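# Reseat the patch-panel plug whose switch lamp is dark

## Task

Find the lead whose link light on the switch is unlit and press its plug on the patch panel in until it clicks home. Never draw any other plug outward. At the end every plug must be seated and latched with its lever raised, each lead must still pass through all the cable-manager rings it ran through, and no lead may gain a new sharp kink or have an existing one made noticeably sharper.

## Robot and tools

ROBOT. Two arms: left_arm (a left hand, on the +y side) and right_arm (a right hand, on the -y side). Bases: left_arm at (-0.031, +0.242, +1.396) m, right_arm at (-0.031, -0.242, +1.396) m. Each hand has five fingers driven by six motors.

FRAME. All positions are in one scene frame: origin on the floor under the centre of the robot's foot, +x the way the robot faces, +y to the robot's left, +z up. Furniture may be turned relative to the robot. Each arm is reported by its hand point, which sits 0.05 m in front of the palm and 0.15 m out from the wrist face. Its +z runs along the straight fingers, +y out of the palm, +x across the palm away from the thumb on the right hand and toward the thumb on the left hand. Straight fingertips reach 0.06-0.07 m past the point along +z, 0.06 m behind it along -y. A wrist bracket on the little-finger side can strike things. Reported poses can be a few centimetres wrong, and gravity often leaves the hand 1-3 cm (sometimes 5 cm) below what was commanded.

ROW LAYOUT. Every command row is 28 numbers in [-1, 1], covering both arms even if one stays still: left dx, dy, dz, rx, ry, rz; left thumb_turn, thumb_bend, index, middle, ring, little; left force_limit, speed; then the same 14 for the right arm. dx..rz are an offset, not a pose: measured along scene axes from that arm's Hand target at the start of the action or move, with 1.0 = 0.6 m or 180 degrees; rx, ry, rz form one rotation vector turning about the hand point. Six zeros re-request the current Hand target. Orientation is clipped each step to within 40 degrees of the measured one. The six finger numbers are absolute targets: -1 open/straight, +1 closed (thumb_turn +1 puts the thumb opposite the fingers). force_limit maps -1..+1 to about 0..10 N at the fingertip (0..15 N for the two thumb motors); speed rises linearly to full at +0.48. No value means "unchanged": to keep a hand as it is, resend the eight hand numbers from its last executed row (or, if none yet, its hand_measured six plus hand_force_limit and hand_speed).

TOOLS.
- execute_actions(actions, cameras): actions is a list of actions; each action is a table of up to 15 rows, one per 1/30 s step, the last row held to fill 15 steps. Every row in an action counts from the same start pose. Images come back only for an empty list or when cameras names them.
- move(target, speed, blend, blocking, cameras): target is one 28-number row or a list of up to 15 rows; all offsets count from the Hand targets at the move's start, not from the previous target. speed is top path speed in m/s, 0.002 to 4.3 (default 0.25), one value or one per target; turns go up to twice that in rad/s. blend in metres rounds corners between targets (0 stops at each). blocking=false returns after about 0.5 s while motion continues. Paths are straight, do not avoid obstacles or the other arm, and are cut off after 10 s.
- wait(seconds 0-10, cameras): lets the scene run with the last commands held.
- stop(cameras): brakes a running move.
- zoom_image(camera, region [x0,y0,x1,y1] in pixels, at most 504x504): closer look at the newest image of cam_head_left, cam_head_right, cam_left_wrist or cam_right_wrist (each 672x504).
- show_instructions(): shows the reference pages.
- finished_scene(scene=1): ends the scene irreversibly.

RESULTS. Each result gives per arm end_effector_position (m), end_effector_quat_wxyz, the Hand target (next offsets start from it), joint positions, velocities and torques, and per hand hand_measured, hand_stopped_by (moving, target, force, stalled, fault), hand_load_n (positive means pushed open) plus the two settings. A move adds a move: line with the ending (done, off_target, moving, held, fault) and limits that acted (paced = pose clipped, held = steps withheld). done means at rest within 10 mm and 2 degrees; neither done nor off_target reveals contact. Torque readings include arm weight and carry offsets and noise. Watch for MOTOR HOT and OVER-TEMPERATURE FAULT lines.

CAUTIONS. Locate the dark lamp and trace its lead to the panel before touching anything. Approach slowly and press gently: contact force grows with speed and with how far the target lies past the contact. A blocked arm keeps pushing until commanded back, so to release, send a target behind the current hand point. Do not pull, snag or brush other plugs or leads out of their rings, and do not drag cables into sharp bends. Keep the arms apart; they must not press or collide, and a hand must not grip the other's fingers. Route paths around each arm's own base. Avoid holding loads or stretched arms for long, since motors overheat and the arm drops. Don't knock objects away or let anything fall.

Each tool is called after "Request:" as name([rows], argument=value, ...), one row to a line, values as JSON.

Reference images:

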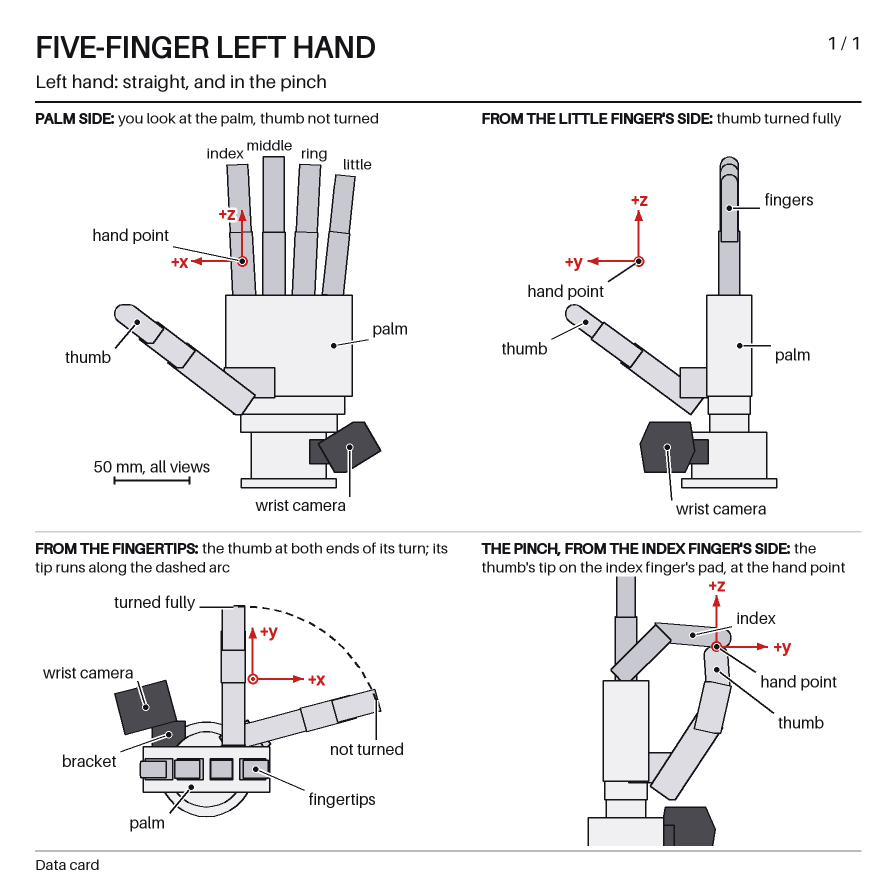

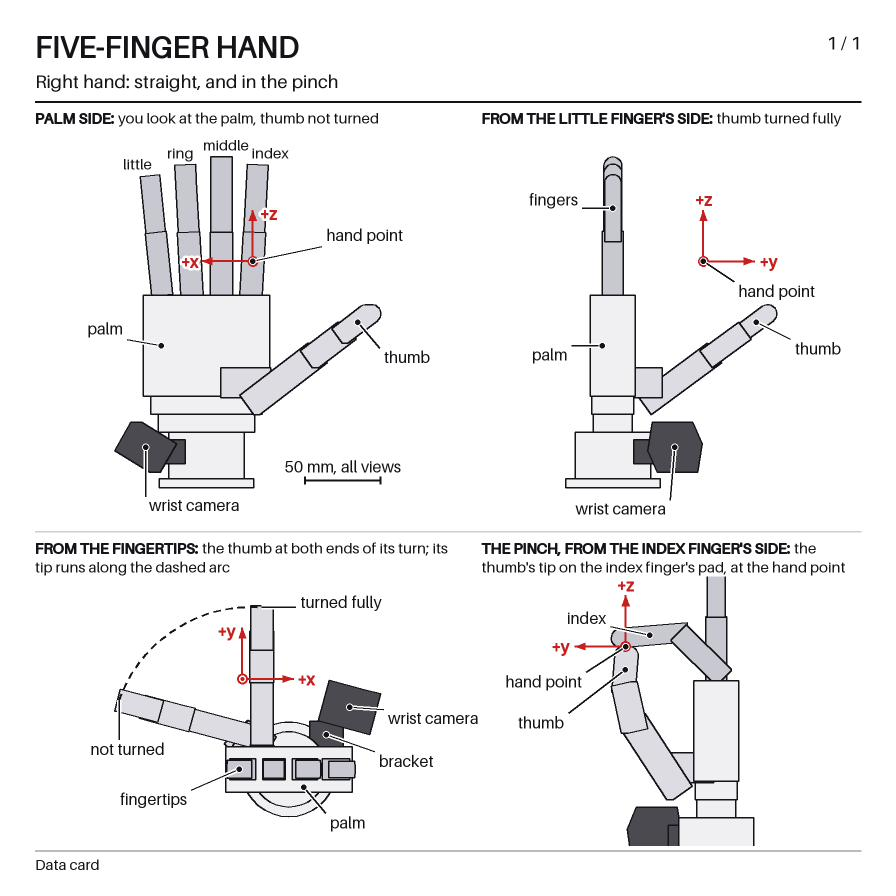

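## Session

Request:
execute_actions(actions=[])

Scene clock: 0.00 s.
left_arm: end_effector_position=(+0.4771, +0.2103, +0.9784) hand_measured=(-1.000, -1.000, -1.000, -1.000, -1.000, -1.000) hand_load_n=(+0.0, +0.0, +0.0, +0.0, +0.0, +0.0) hand_stopped_by=(target, target, target, target, target, target) hand_force_limit=0.00 hand_speed=-0.80 end_effector_quat_wxyz=(+0.183, -0.683, +0.683, -0.183) | right_arm: end_effector_position=(+0.4770, -0.2112, +0.9784) hand_measured=(-1.000, -1.000, -1.000, -1.000, -1.000, -1.000) hand_load_n=(+0.0, +0.0, +0.0, +0.0, +0.0, +0.0) hand_stopped_by=(target, target, target, target, target, target) hand_force_limit=0.00 hand_speed=-0.80 end_effector_quat_wxyz=(-0.183, +0.683, -0.683, +0.183)
Joint positions: left_arm=[1.255 0.505 0.684 0.505 -0.195 0.29] | right_arm=[-1.254 0.504 0.684 0.504 0.195 -0.29]
Joint velocities: within noise
Joint torques (N m): no reading
Heat: left arm: hottest waist 32 °C; right arm: hottest waist 36 °C.
Hand target: left_arm +0.4803, +0.2111, +0.9794; -0.186, +0.683, -0.682, +0.185 | right_arm +0.4787, -0.2113, +0.9779; -0.184, +0.683, -0.683, +0.184

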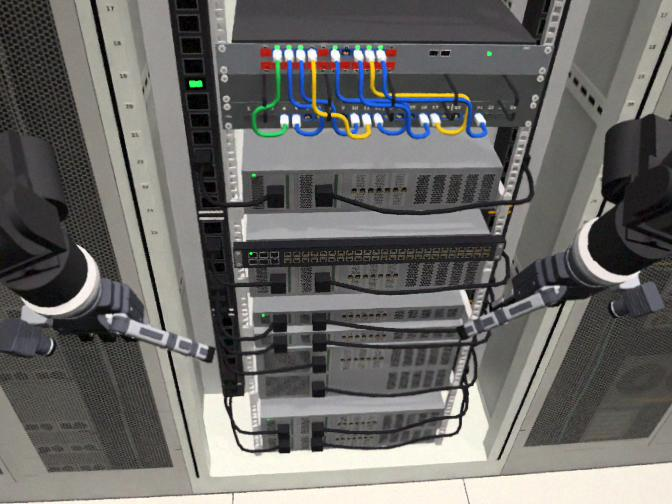

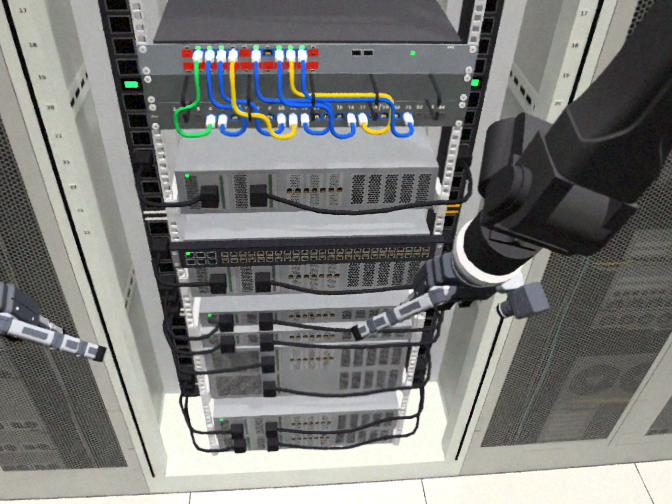

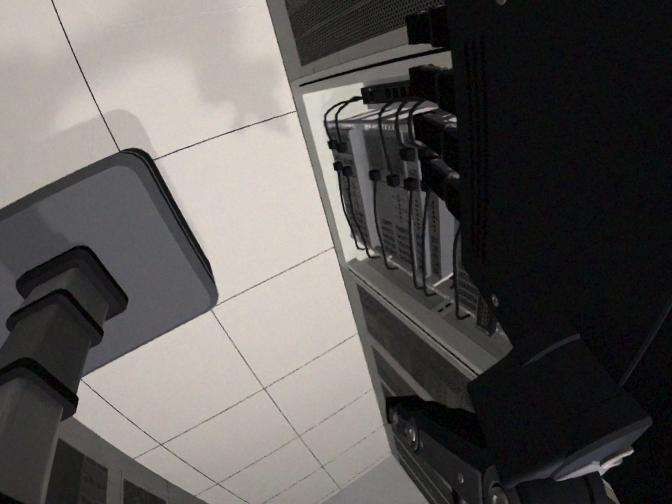

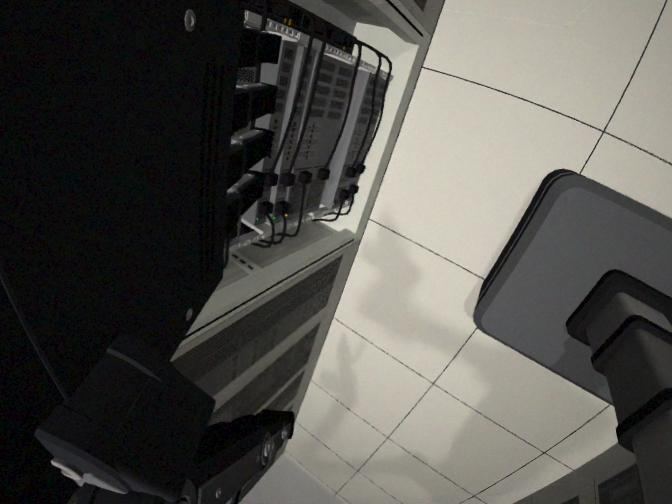

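Request:
zoom_image(camera="cam_head_left", region=[240, 35, 400, 155])

Request:
zoom_image(camera="cam_head_left", region=[380, 35, 540, 155])

Request:
zoom_image(camera="cam_head_right", region=[160, 35, 320, 155])

Request:
zoom_image(camera="cam_head_right", region=[300, 35, 460, 155])

Scaled by 3.150 from the camera's 672x504 image, which has a finer 960x720 frame.

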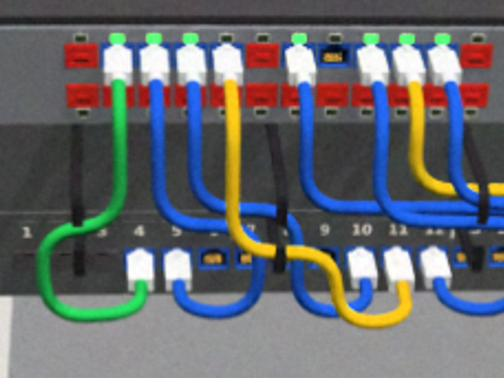

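Scaled by 3.150 from the camera's 672x504 image, which has a finer 960x720 frame.

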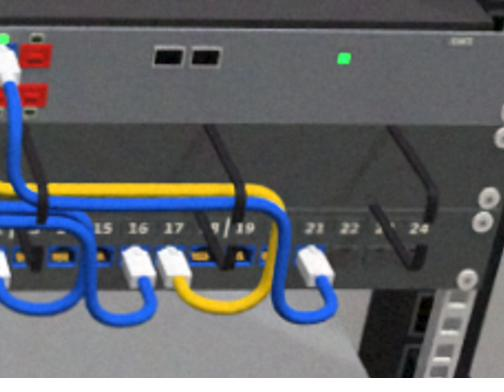

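Scaled by 3.150 from the camera's 672x504 image, which has a finer 960x720 frame.

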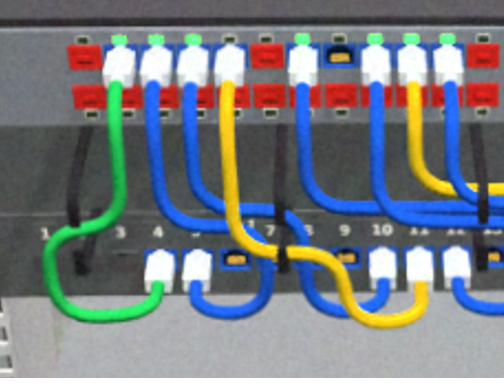

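Scaled by 3.150 from the camera's 672x504 image, which has a finer 960x720 frame.

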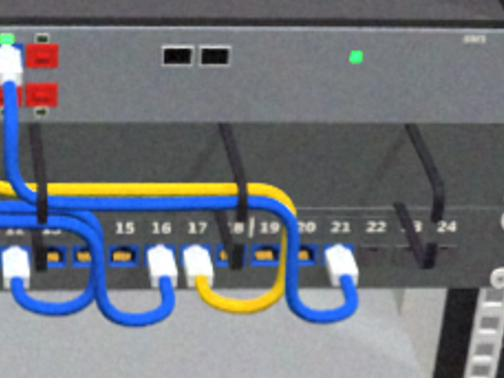

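Request:
zoom_image(camera="cam_head_left", region=[325, 90, 405, 150])

Request:
zoom_image(camera="cam_head_right", region=[255, 90, 335, 150])

Request:
zoom_image(camera="cam_head_left", region=[270, 90, 350, 150])

Scaled by 6.300 from the camera's 672x504 image, which has a finer 960x720 frame.

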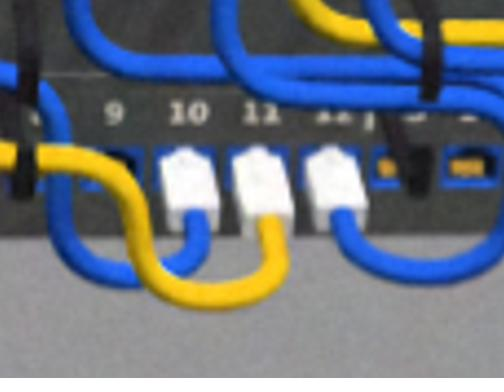

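Scaled by 6.300 from the camera's 672x504 image, which has a finer 960x720 frame.

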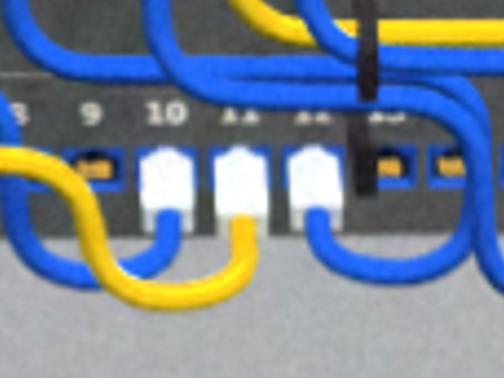

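Scaled by 6.300 from the camera's 672x504 image, which has a finer 960x720 frame.

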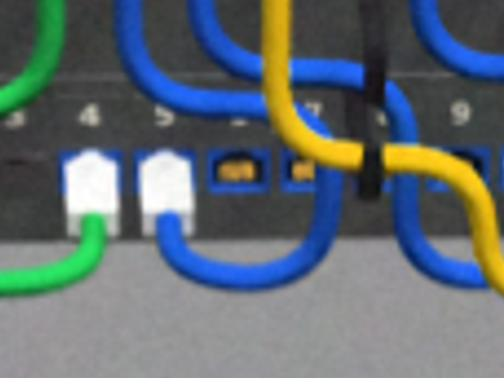

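Request:
move(target=[0,0,0,0,0,0,-1,-1,-1,-1,-1,-1,0,-0.8,0.2,0.25,0.1,0,-0.333,0,-1,-1,-1,1,1,1,0,0], cameras=["all"])

Scene clock: 5.07 s.
left_arm: end_effector_position=(+0.4771, +0.2103, +0.9784) hand_measured=(-1.000, -1.000, -1.000, -1.000, -1.000, -1.000) hand_load_n=(+0.0, +0.0, +0.0, +0.0, +0.0, +0.0) hand_stopped_by=(target, target, target, target, target, target) hand_force_limit=0.00 hand_speed=-0.80 end_effector_quat_wxyz=(+0.183, -0.683, +0.683, -0.183) | right_arm: end_effector_position=(+0.5998, -0.0697, +1.0381) hand_measured=(-1.000, -1.000, -1.000, +1.000, +1.000, +1.000) hand_load_n=(+0.0, +0.0, +0.0, +0.0, +0.0, +0.0) hand_stopped_by=(target, target, target, target, target, target) hand_force_limit=0.00 hand_speed=0.00 end_effector_quat_wxyz=(-0.484, +0.587, -0.506, +0.407)
Joint positions: left_arm=[1.255 0.505 0.684 0.505 -0.195 0.29] | right_arm=[-0.875 0.955 0.765 1.547 -0.162 -0.747]
Joint torques (N m): left_arm=[-0.73 -15.33 1.46 1.02 0.1 -0.04] | right_arm=[2.96 -8.41 -0.2 2.17 -0.82 -0.11]
Heat: left arm: hottest waist 32 °C; right arm: hottest waist 36 °C.
Hand target: left_arm +0.4803, +0.2111, +0.9794; -0.186, +0.683, -0.682, +0.185 | right_arm +0.5986, -0.0612, +1.0380; -0.500, +0.499, -0.500, +0.500
Off the commanded pose: left_arm 0.003 m, 0 deg | right_arm 0.008 m, 15 deg.
joint sent to its limit (right arm) — joint 4 (wrist pitch), upper limit. The joint targets are off in orientation, not in position.
move: off_target (right_arm)

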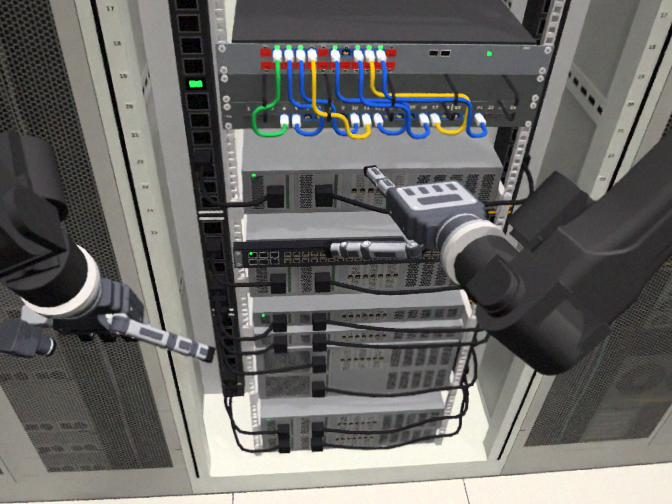

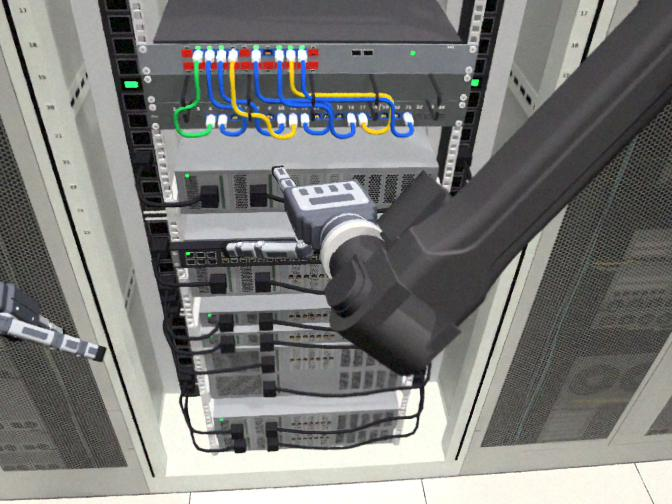

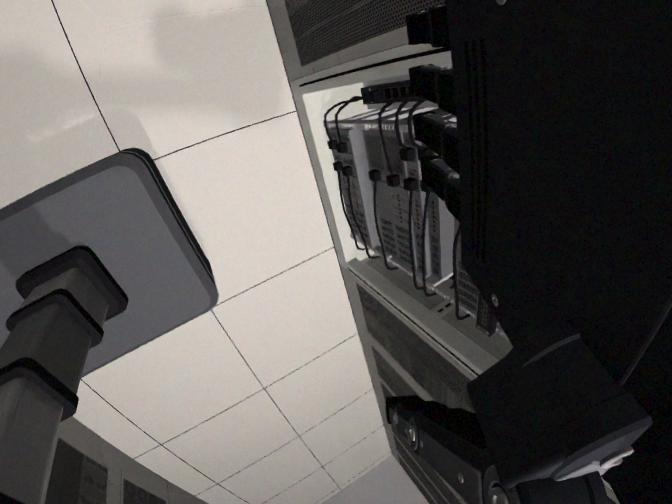

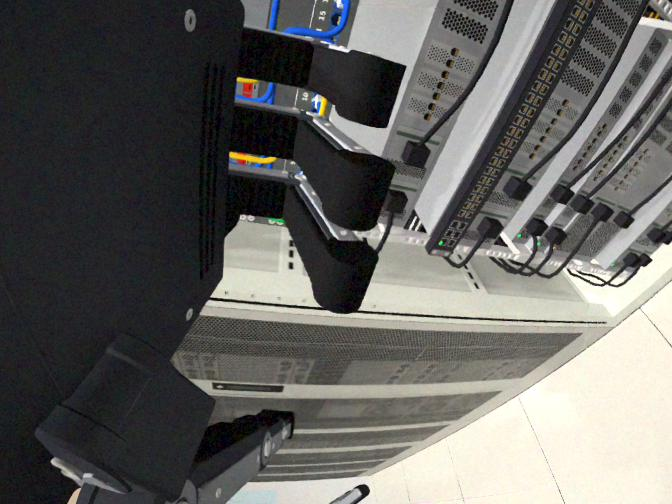

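Request:
move(target=[0,0,0,0,0,0,-1,-1,-1,-1,-1,-1,0,-0.8,0.13,0,-0.1,0,0,0,-1,-1,-1,1,1,1,0,0], cameras=["all"])

Scene clock: 7.00 s.
left_arm: end_effector_position=(+0.4771, +0.2103, +0.9784) hand_measured=(-1.000, -1.000, -1.000, -1.000, -1.000, -1.000) hand_load_n=(+0.0, +0.0, -0.5, +0.0, +0.0, +0.0) hand_stopped_by=(target, target, target, target, target, target) hand_force_limit=0.00 hand_speed=-0.80 end_effector_quat_wxyz=(+0.183, -0.683, +0.683, -0.183) | right_arm: end_effector_position=(+0.6822, -0.0605, +0.9882) hand_measured=(-1.000, -1.000, -1.000, +1.000, +1.000, +1.000) hand_load_n=(+0.0, +0.0, -0.5, -0.5, +0.0, +0.0) hand_stopped_by=(target, target, target, target, target, target) hand_force_limit=0.00 hand_speed=0.00 end_effector_quat_wxyz=(-0.495, +0.542, -0.509, +0.450)
Joint positions: left_arm=[1.255 0.505 0.684 0.505 -0.195 0.29] | right_arm=[-0.918 1.139 1.083 1.547 -0.17 -0.668]
Joint torques (N m): left_arm=[-0.03 -15.44 1.4 1.01 0.08 -0.04] | right_arm=[1.49 -10.23 0.55 2.29 -0.65 0.08]
Heat: left arm: hottest waist 32 °C; right arm: hottest waist 36 °C.
Hand target: left_arm +0.4803, +0.2111, +0.9794; -0.186, +0.683, -0.682, +0.185 | right_arm +0.6766, -0.0613, +0.9780; -0.500, +0.499, -0.500, +0.501
Off the commanded pose: left_arm 0.003 m, 0 deg | right_arm 0.012 m, 8 deg.
joint sent to its limit (right arm) — joint 4 (wrist pitch), upper limit. The joint targets are off in orientation, not in position.
move: off_target (right_arm)

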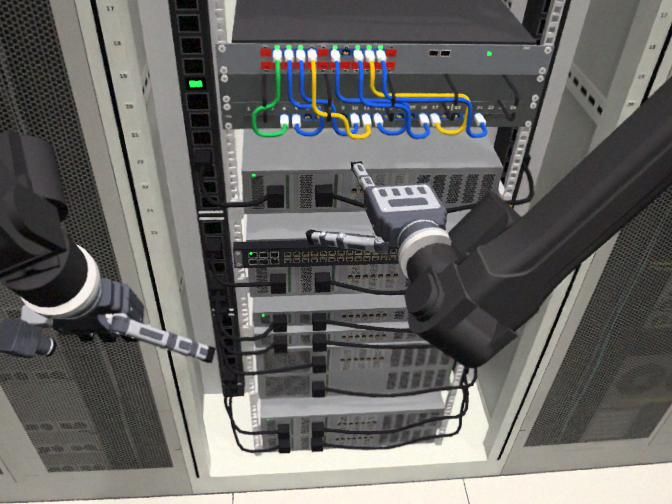

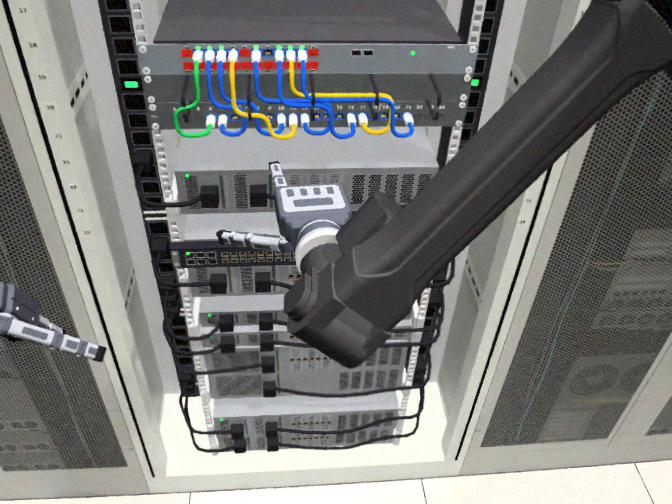

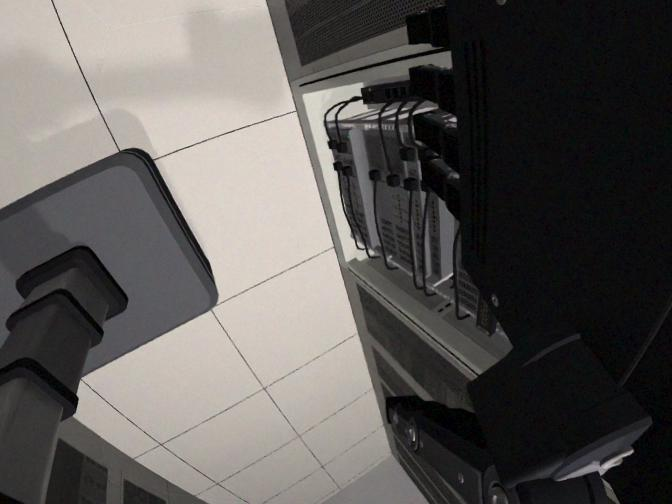

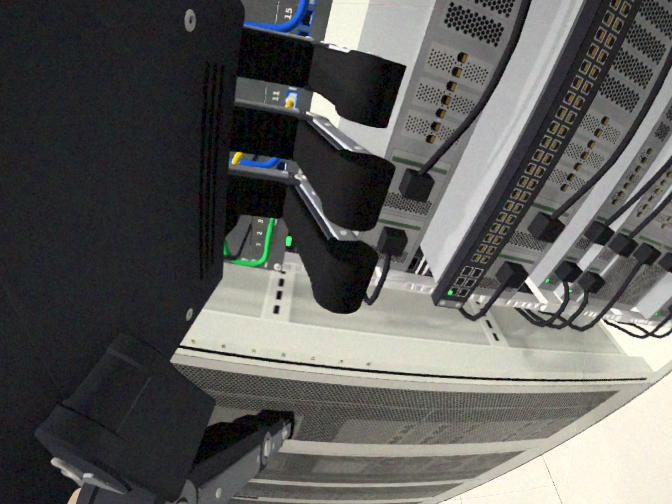

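Request:
zoom_image(camera="cam_right_wrist", region=[200, 0, 420, 280])

Request:
zoom_image(camera="cam_head_left", region=[310, 100, 430, 190])

Request:
zoom_image(camera="cam_head_right", region=[230, 100, 350, 190])

Scaled by 1.800 from the camera's 672x504 image, which has a finer 960x720 frame.

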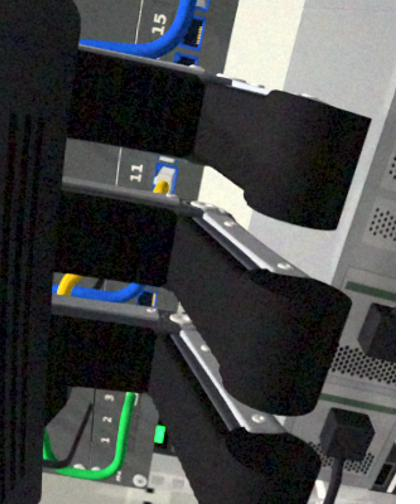

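Scaled by 4.200 from the camera's 672x504 image, which has a finer 960x720 frame.

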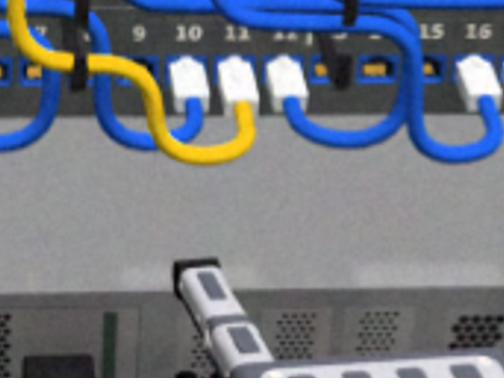

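Scaled by 4.200 from the camera's 672x504 image, which has a finer 960x720 frame.

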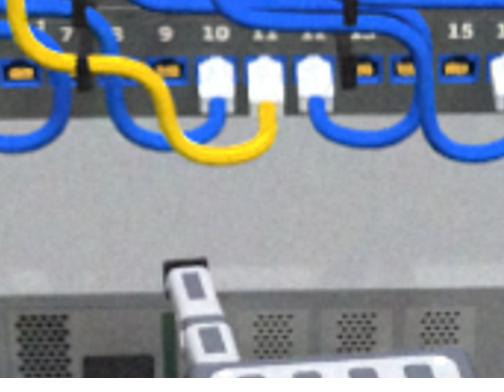

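Request:
move(target=[0,0,0,0,0,0,-1,-1,-1,-1,-1,-1,0,-0.8,0.164,-0.0445,-0.04,0,0,0,-1,-1,-1,1,1,1,0,0], cameras=["all"], speed=0.12)

Scene clock: 9.10 s.
left_arm: end_effector_position=(+0.4771, +0.2103, +0.9784) hand_measured=(-1.000, -1.000, -1.000, -1.000, -1.000, -1.000) hand_load_n=(+0.0, +0.0, +0.0, +0.0, +0.0, +0.0) hand_stopped_by=(target, target, target, target, target, target) hand_force_limit=0.00 hand_speed=-0.80 end_effector_quat_wxyz=(+0.183, -0.683, +0.683, -0.183) | right_arm: end_effector_position=(+0.7782, -0.0898, +0.9685) hand_measured=(-1.000, -1.000, -1.000, +1.000, +1.000, +1.000) hand_load_n=(+0.0, +0.0, +0.0, +0.0, +0.0, +0.0) hand_stopped_by=(target, target, target, target, target, target) hand_force_limit=0.00 hand_speed=0.00 end_effector_quat_wxyz=(-0.503, +0.492, -0.501, +0.504)
Joint positions: left_arm=[1.255 0.505 0.684 0.505 -0.195 0.29] | right_arm=[-0.979 1.241 1.402 1.492 -0.17 -0.584]
Joint torques (N m): left_arm=[-0.03 -15.15 1.5 0.98 0.07 -0.05] | right_arm=[1.85 -12.4 2.62 1.46 -0.55 0.05]
Heat: left arm: hottest waist 32 °C; right arm: hottest waist 36 °C.
Hand target: left_arm +0.4803, +0.2111, +0.9794; -0.186, +0.683, -0.682, +0.185 | right_arm +0.7752, -0.0881, +0.9541; +0.500, -0.499, +0.500, -0.501
Off the commanded pose: left_arm 0.003 m, 0 deg | right_arm 0.015 m, 1 deg.
move: off_target (right_arm)

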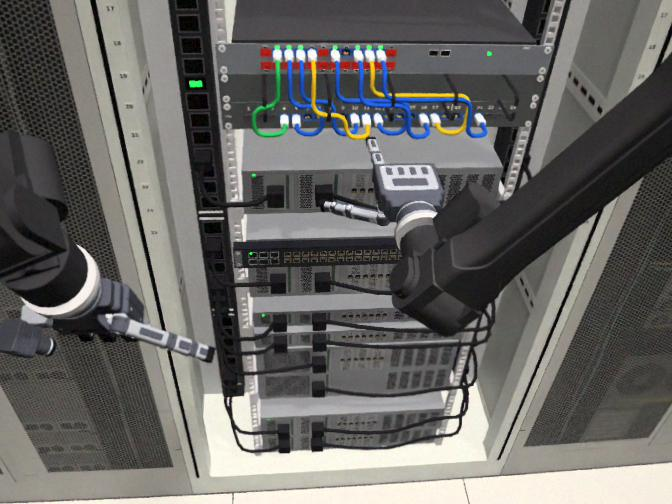

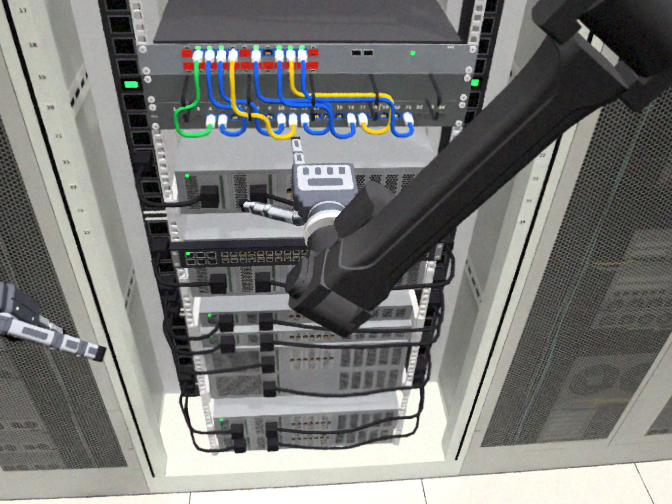

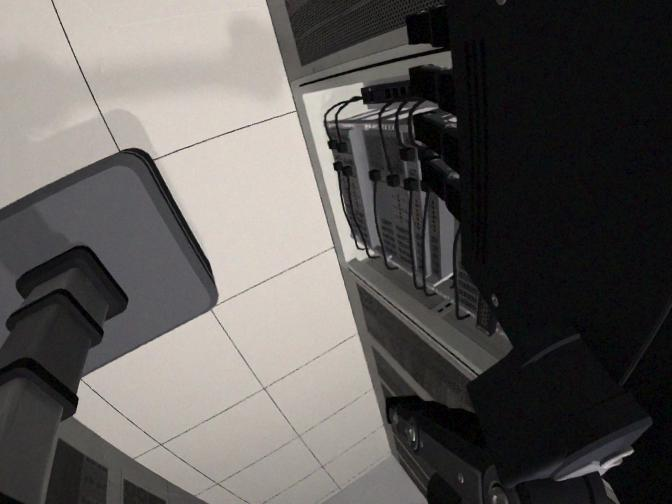

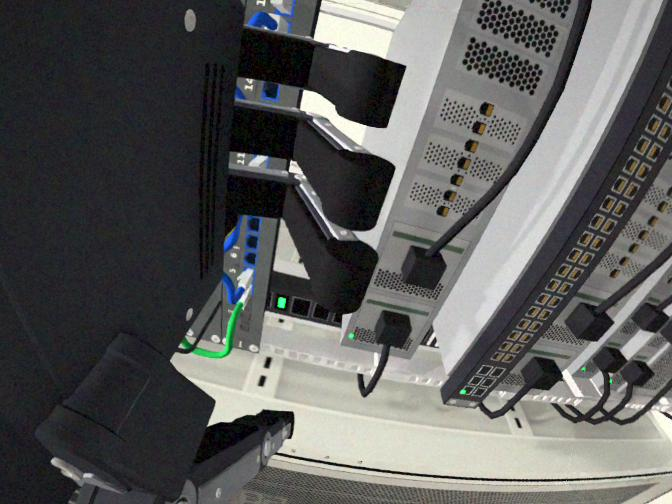

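Request:
zoom_image(camera="cam_head_left", region=[330, 100, 410, 160])

Request:
zoom_image(camera="cam_head_right", region=[255, 100, 335, 160])

Request:
zoom_image(camera="cam_right_wrist", region=[150, 0, 400, 380])

Scaled by 6.300 from the camera's 672x504 image, which has a finer 960x720 frame.

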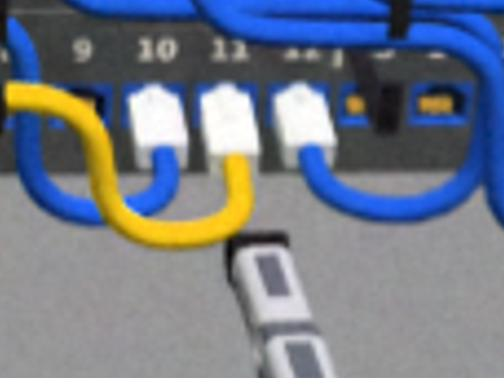

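Scaled by 6.300 from the camera's 672x504 image, which has a finer 960x720 frame.

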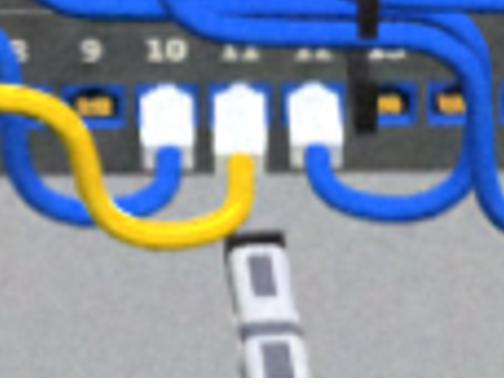

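Scaled by 1.326 from the camera's 672x504 image, which has a finer 960x720 frame.

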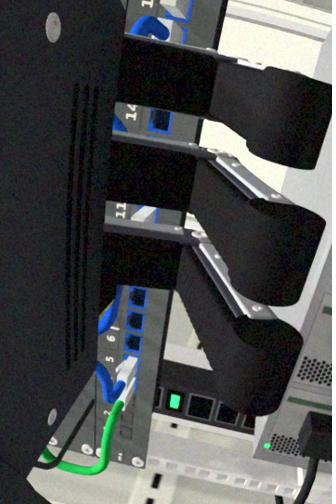

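Request:
move(target=[0,0,0,0,0,0,-1,-1,-1,-1,-1,-1,0,-0.8,0.02,0.005,0.0167,0,0,0,-1,-1,-1,1,1,1,0,0], cameras=["all"], speed=0.05)

Request:
zoom_image(camera="cam_head_left", region=[330, 100, 410, 160])

Request:
zoom_image(camera="cam_head_right", region=[255, 100, 335, 160])

Scene clock: 10.83 s.
left_arm: end_effector_position=(+0.4771, +0.2103, +0.9784) hand_measured=(-1.000, -1.000, -1.000, -1.000, -1.000, -1.000) hand_load_n=(+0.0, +0.0, +0.0, +0.0, +0.0, +0.0) hand_stopped_by=(target, target, target, target, target, target) hand_force_limit=0.00 hand_speed=-0.80 end_effector_quat_wxyz=(+0.183, -0.683, +0.683, -0.183) | right_arm: end_effector_position=(+0.7833, -0.0889, +0.9643) hand_measured=(-1.000, -1.000, -1.000, +1.000, +1.000, +1.000) hand_load_n=(+0.0, +0.0, +0.0, +0.0, +0.0, +0.0) hand_stopped_by=(target, target, target, target, target, target) hand_force_limit=0.00 hand_speed=0.00 end_effector_quat_wxyz=(-0.500, +0.500, -0.500, +0.501)
Joint positions: left_arm=[1.255 0.505 0.684 0.505 -0.195 0.29] | right_arm=[-0.979 1.241 1.419 1.459 -0.17 -0.595]
Joint torques (N m): left_arm=[-0.26 -15.44 1.54 0.95 0.11 -0.01] | right_arm=[4.01 -13.63 2.59 1.44 -0.66 -0.11]
Heat: left arm: hottest waist 32 °C; right arm: hottest waist 36 °C.
Hand target: left_arm +0.4803, +0.2111, +0.9794; -0.186, +0.683, -0.682, +0.185 | right_arm +0.7871, -0.0851, +0.9639; +0.500, -0.499, +0.500, -0.501
Off the commanded pose: left_arm 0.003 m, 0 deg | right_arm 0.005 m, 0 deg.
move: done

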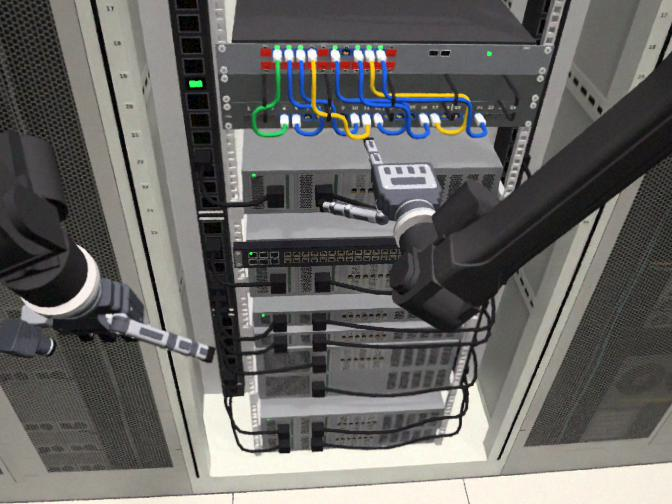

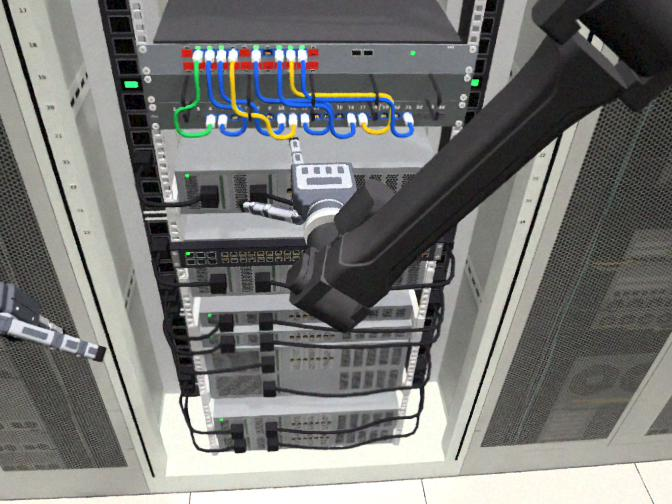

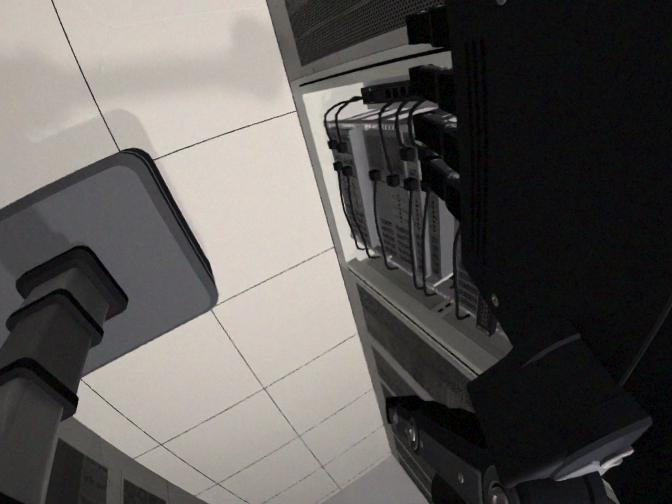

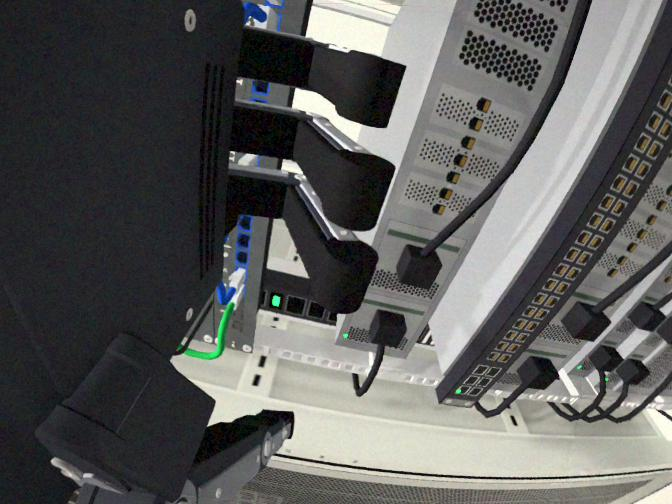

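Scaled by 6.300 from the camera's 672x504 image, which has a finer 960x720 frame.

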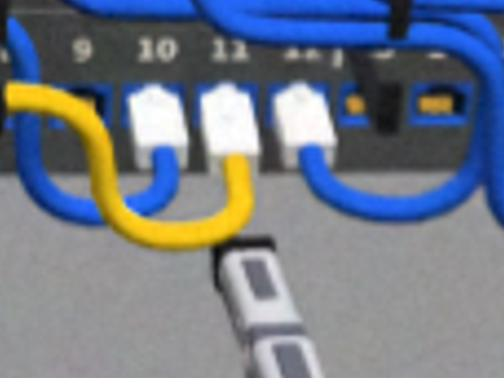

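Scaled by 6.300 from the camera's 672x504 image, which has a finer 960x720 frame.

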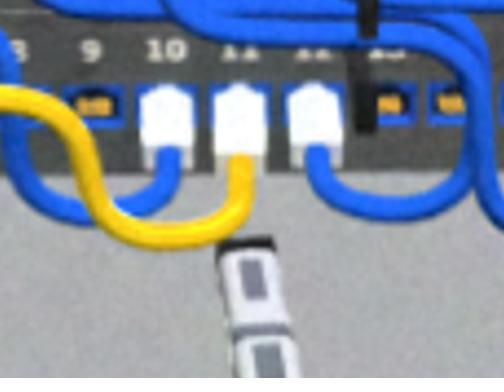

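Request:
zoom_image(camera="cam_right_wrist", region=[175, 230, 275, 370])

Scaled by 3.600 from the camera's 672x504 image, which has a finer 960x720 frame.

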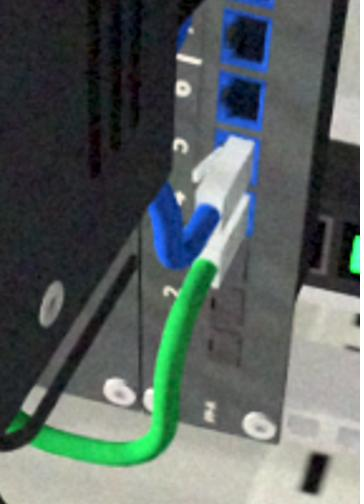

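Request:
move([
  [0,0,0,0,0,0,-1,-1,-1,-1,-1,-1,0,-0.8,-0.02,-0.016,0,0,0,0,-1,-1,-1,1,1,1,0,0],
  [0,0,0,0,0,0,-1,-1,-1,-1,-1,-1,0,-0.8,-0.02,-0.016,0.0235,0,0,0,-1,-1,-1,1,1,1,0,0],
], cameras=["all"], speed=0.08)

Request:
zoom_image(camera="cam_head_left", region=[330, 100, 410, 160])

Request:
zoom_image(camera="cam_head_right", region=[255, 100, 335, 160])

Scene clock: 14.10 s.
left_arm: end_effector_position=(+0.4771, +0.2103, +0.9784) hand_measured=(-1.000, -1.000, -1.000, -1.000, -1.000, -1.000) hand_load_n=(+0.0, +0.0, +0.5, +0.0, +0.0, +0.0) hand_stopped_by=(target, target, target, target, target, target) hand_force_limit=0.00 hand_speed=-0.80 end_effector_quat_wxyz=(+0.183, -0.683, +0.683, -0.183) | right_arm: end_effector_position=(+0.7715, -0.0888, +0.9685) hand_measured=(-1.000, -1.000, -1.000, +1.000, +1.000, +1.000) hand_load_n=(+0.0, +0.0, +0.0, +0.0, +0.0, +0.0) hand_stopped_by=(target, target, target, target, target, target) hand_force_limit=0.00 hand_speed=0.00 end_effector_quat_wxyz=(-0.501, +0.504, -0.503, +0.492)
Joint positions: left_arm=[1.255 0.505 0.684 0.505 -0.195 0.29] | right_arm=[-0.979 1.217 1.369 1.466 -0.17 -0.589]
Joint torques (N m): left_arm=[-0.5 -15.44 1.4 1.07 0.12 -0.07] | right_arm=[3.6 -15.44 1.01 2.29 -0.64 -0.11]
Heat: left arm: hottest waist 32 °C; right arm: hottest waist 36 °C.
Hand target: left_arm +0.4803, +0.2111, +0.9794; -0.186, +0.683, -0.682, +0.185 | right_arm +0.7750, -0.0946, +0.9780; +0.500, -0.499, +0.500, -0.501
Off the commanded pose: left_arm 0.003 m, 0 deg | right_arm 0.012 m, 1 deg.
move: off_target (right_arm)

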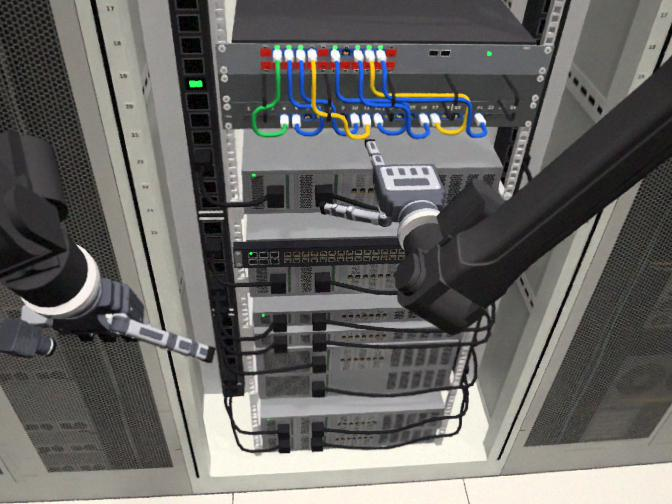

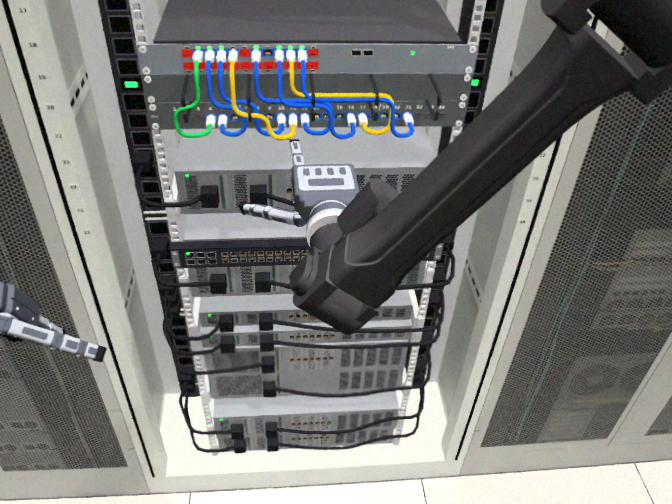

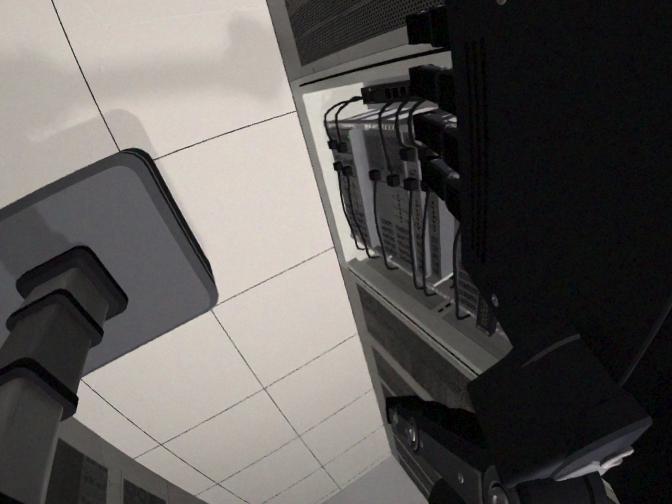

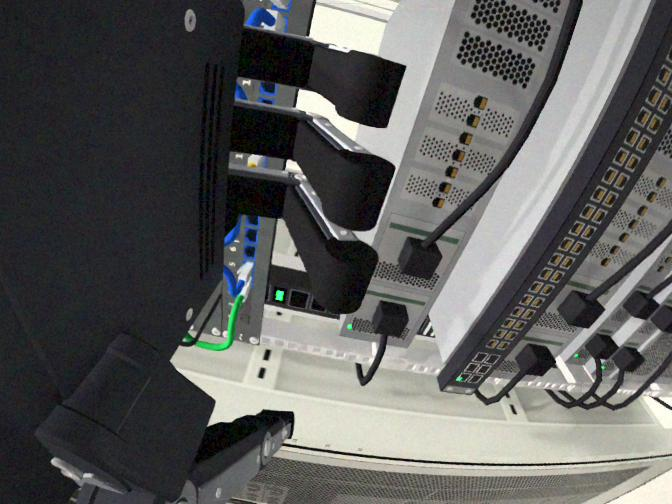

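Scaled by 6.300 from the camera's 672x504 image, which has a finer 960x720 frame.

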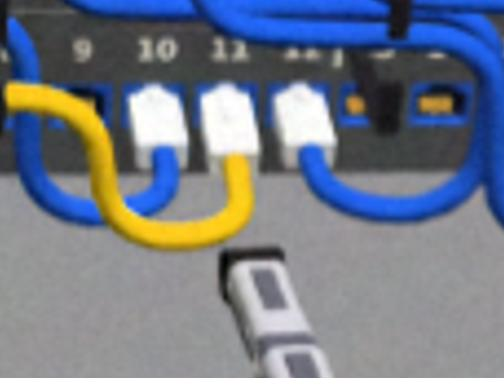

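Scaled by 6.300 from the camera's 672x504 image, which has a finer 960x720 frame.

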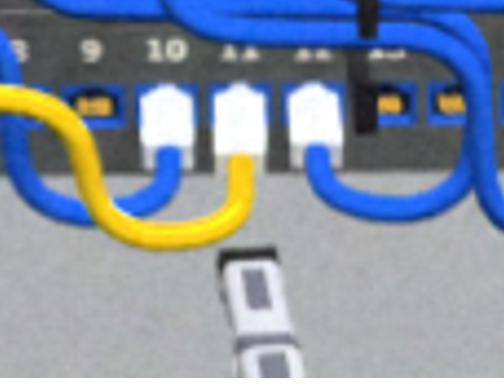

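Request:
move(target=[0,0,0,0,0,0,-1,-1,-1,-1,-1,-1,0,-0.8,0,-0.02,0.02,0,0,0,-1,-1,-1,1,1,1,0,0], speed=0.08)

Scene clock: 15.27 s.
left_arm: end_effector_position=(+0.4771, +0.2103, +0.9784) hand_measured=(-1.000, -1.000, -1.000, -1.000, -1.000, -1.000) hand_load_n=(+0.0, +0.0, +0.0, +0.0, +0.0, +0.0) hand_stopped_by=(target, target, target, target, target, target) hand_force_limit=0.00 hand_speed=-0.80 end_effector_quat_wxyz=(+0.183, -0.683, +0.683, -0.183) | right_arm: end_effector_position=(+0.7730, -0.1000, +0.9845) hand_measured=(-1.000, -1.000, -1.000, +1.000, +1.000, +1.000) hand_load_n=(+0.0, +0.0, +0.0, +0.0, +0.0, +0.0) hand_stopped_by=(target, target, target, target, target, target) hand_force_limit=0.00 hand_speed=0.00 end_effector_quat_wxyz=(-0.501, +0.502, -0.502, +0.495)
Joint positions: left_arm=[1.255 0.505 0.684 0.505 -0.195 0.29] | right_arm=[-0.979 1.172 1.332 1.466 -0.17 -0.589]
Joint torques (N m): left_arm=[0.38 -15.56 1.37 1.02 0.07 -0.05] | right_arm=[2.32 -15.33 1.09 2.03 -0.62 -0.01]
Heat: left arm: hottest waist 32 °C; right arm: hottest waist 36 °C.
Hand target: left_arm +0.4803, +0.2111, +0.9794; -0.186, +0.683, -0.682, +0.185 | right_arm +0.7750, -0.1066, +0.9900; +0.500, -0.499, +0.500, -0.500
Off the commanded pose: left_arm 0.003 m, 0 deg | right_arm 0.009 m, 1 deg.
move: done


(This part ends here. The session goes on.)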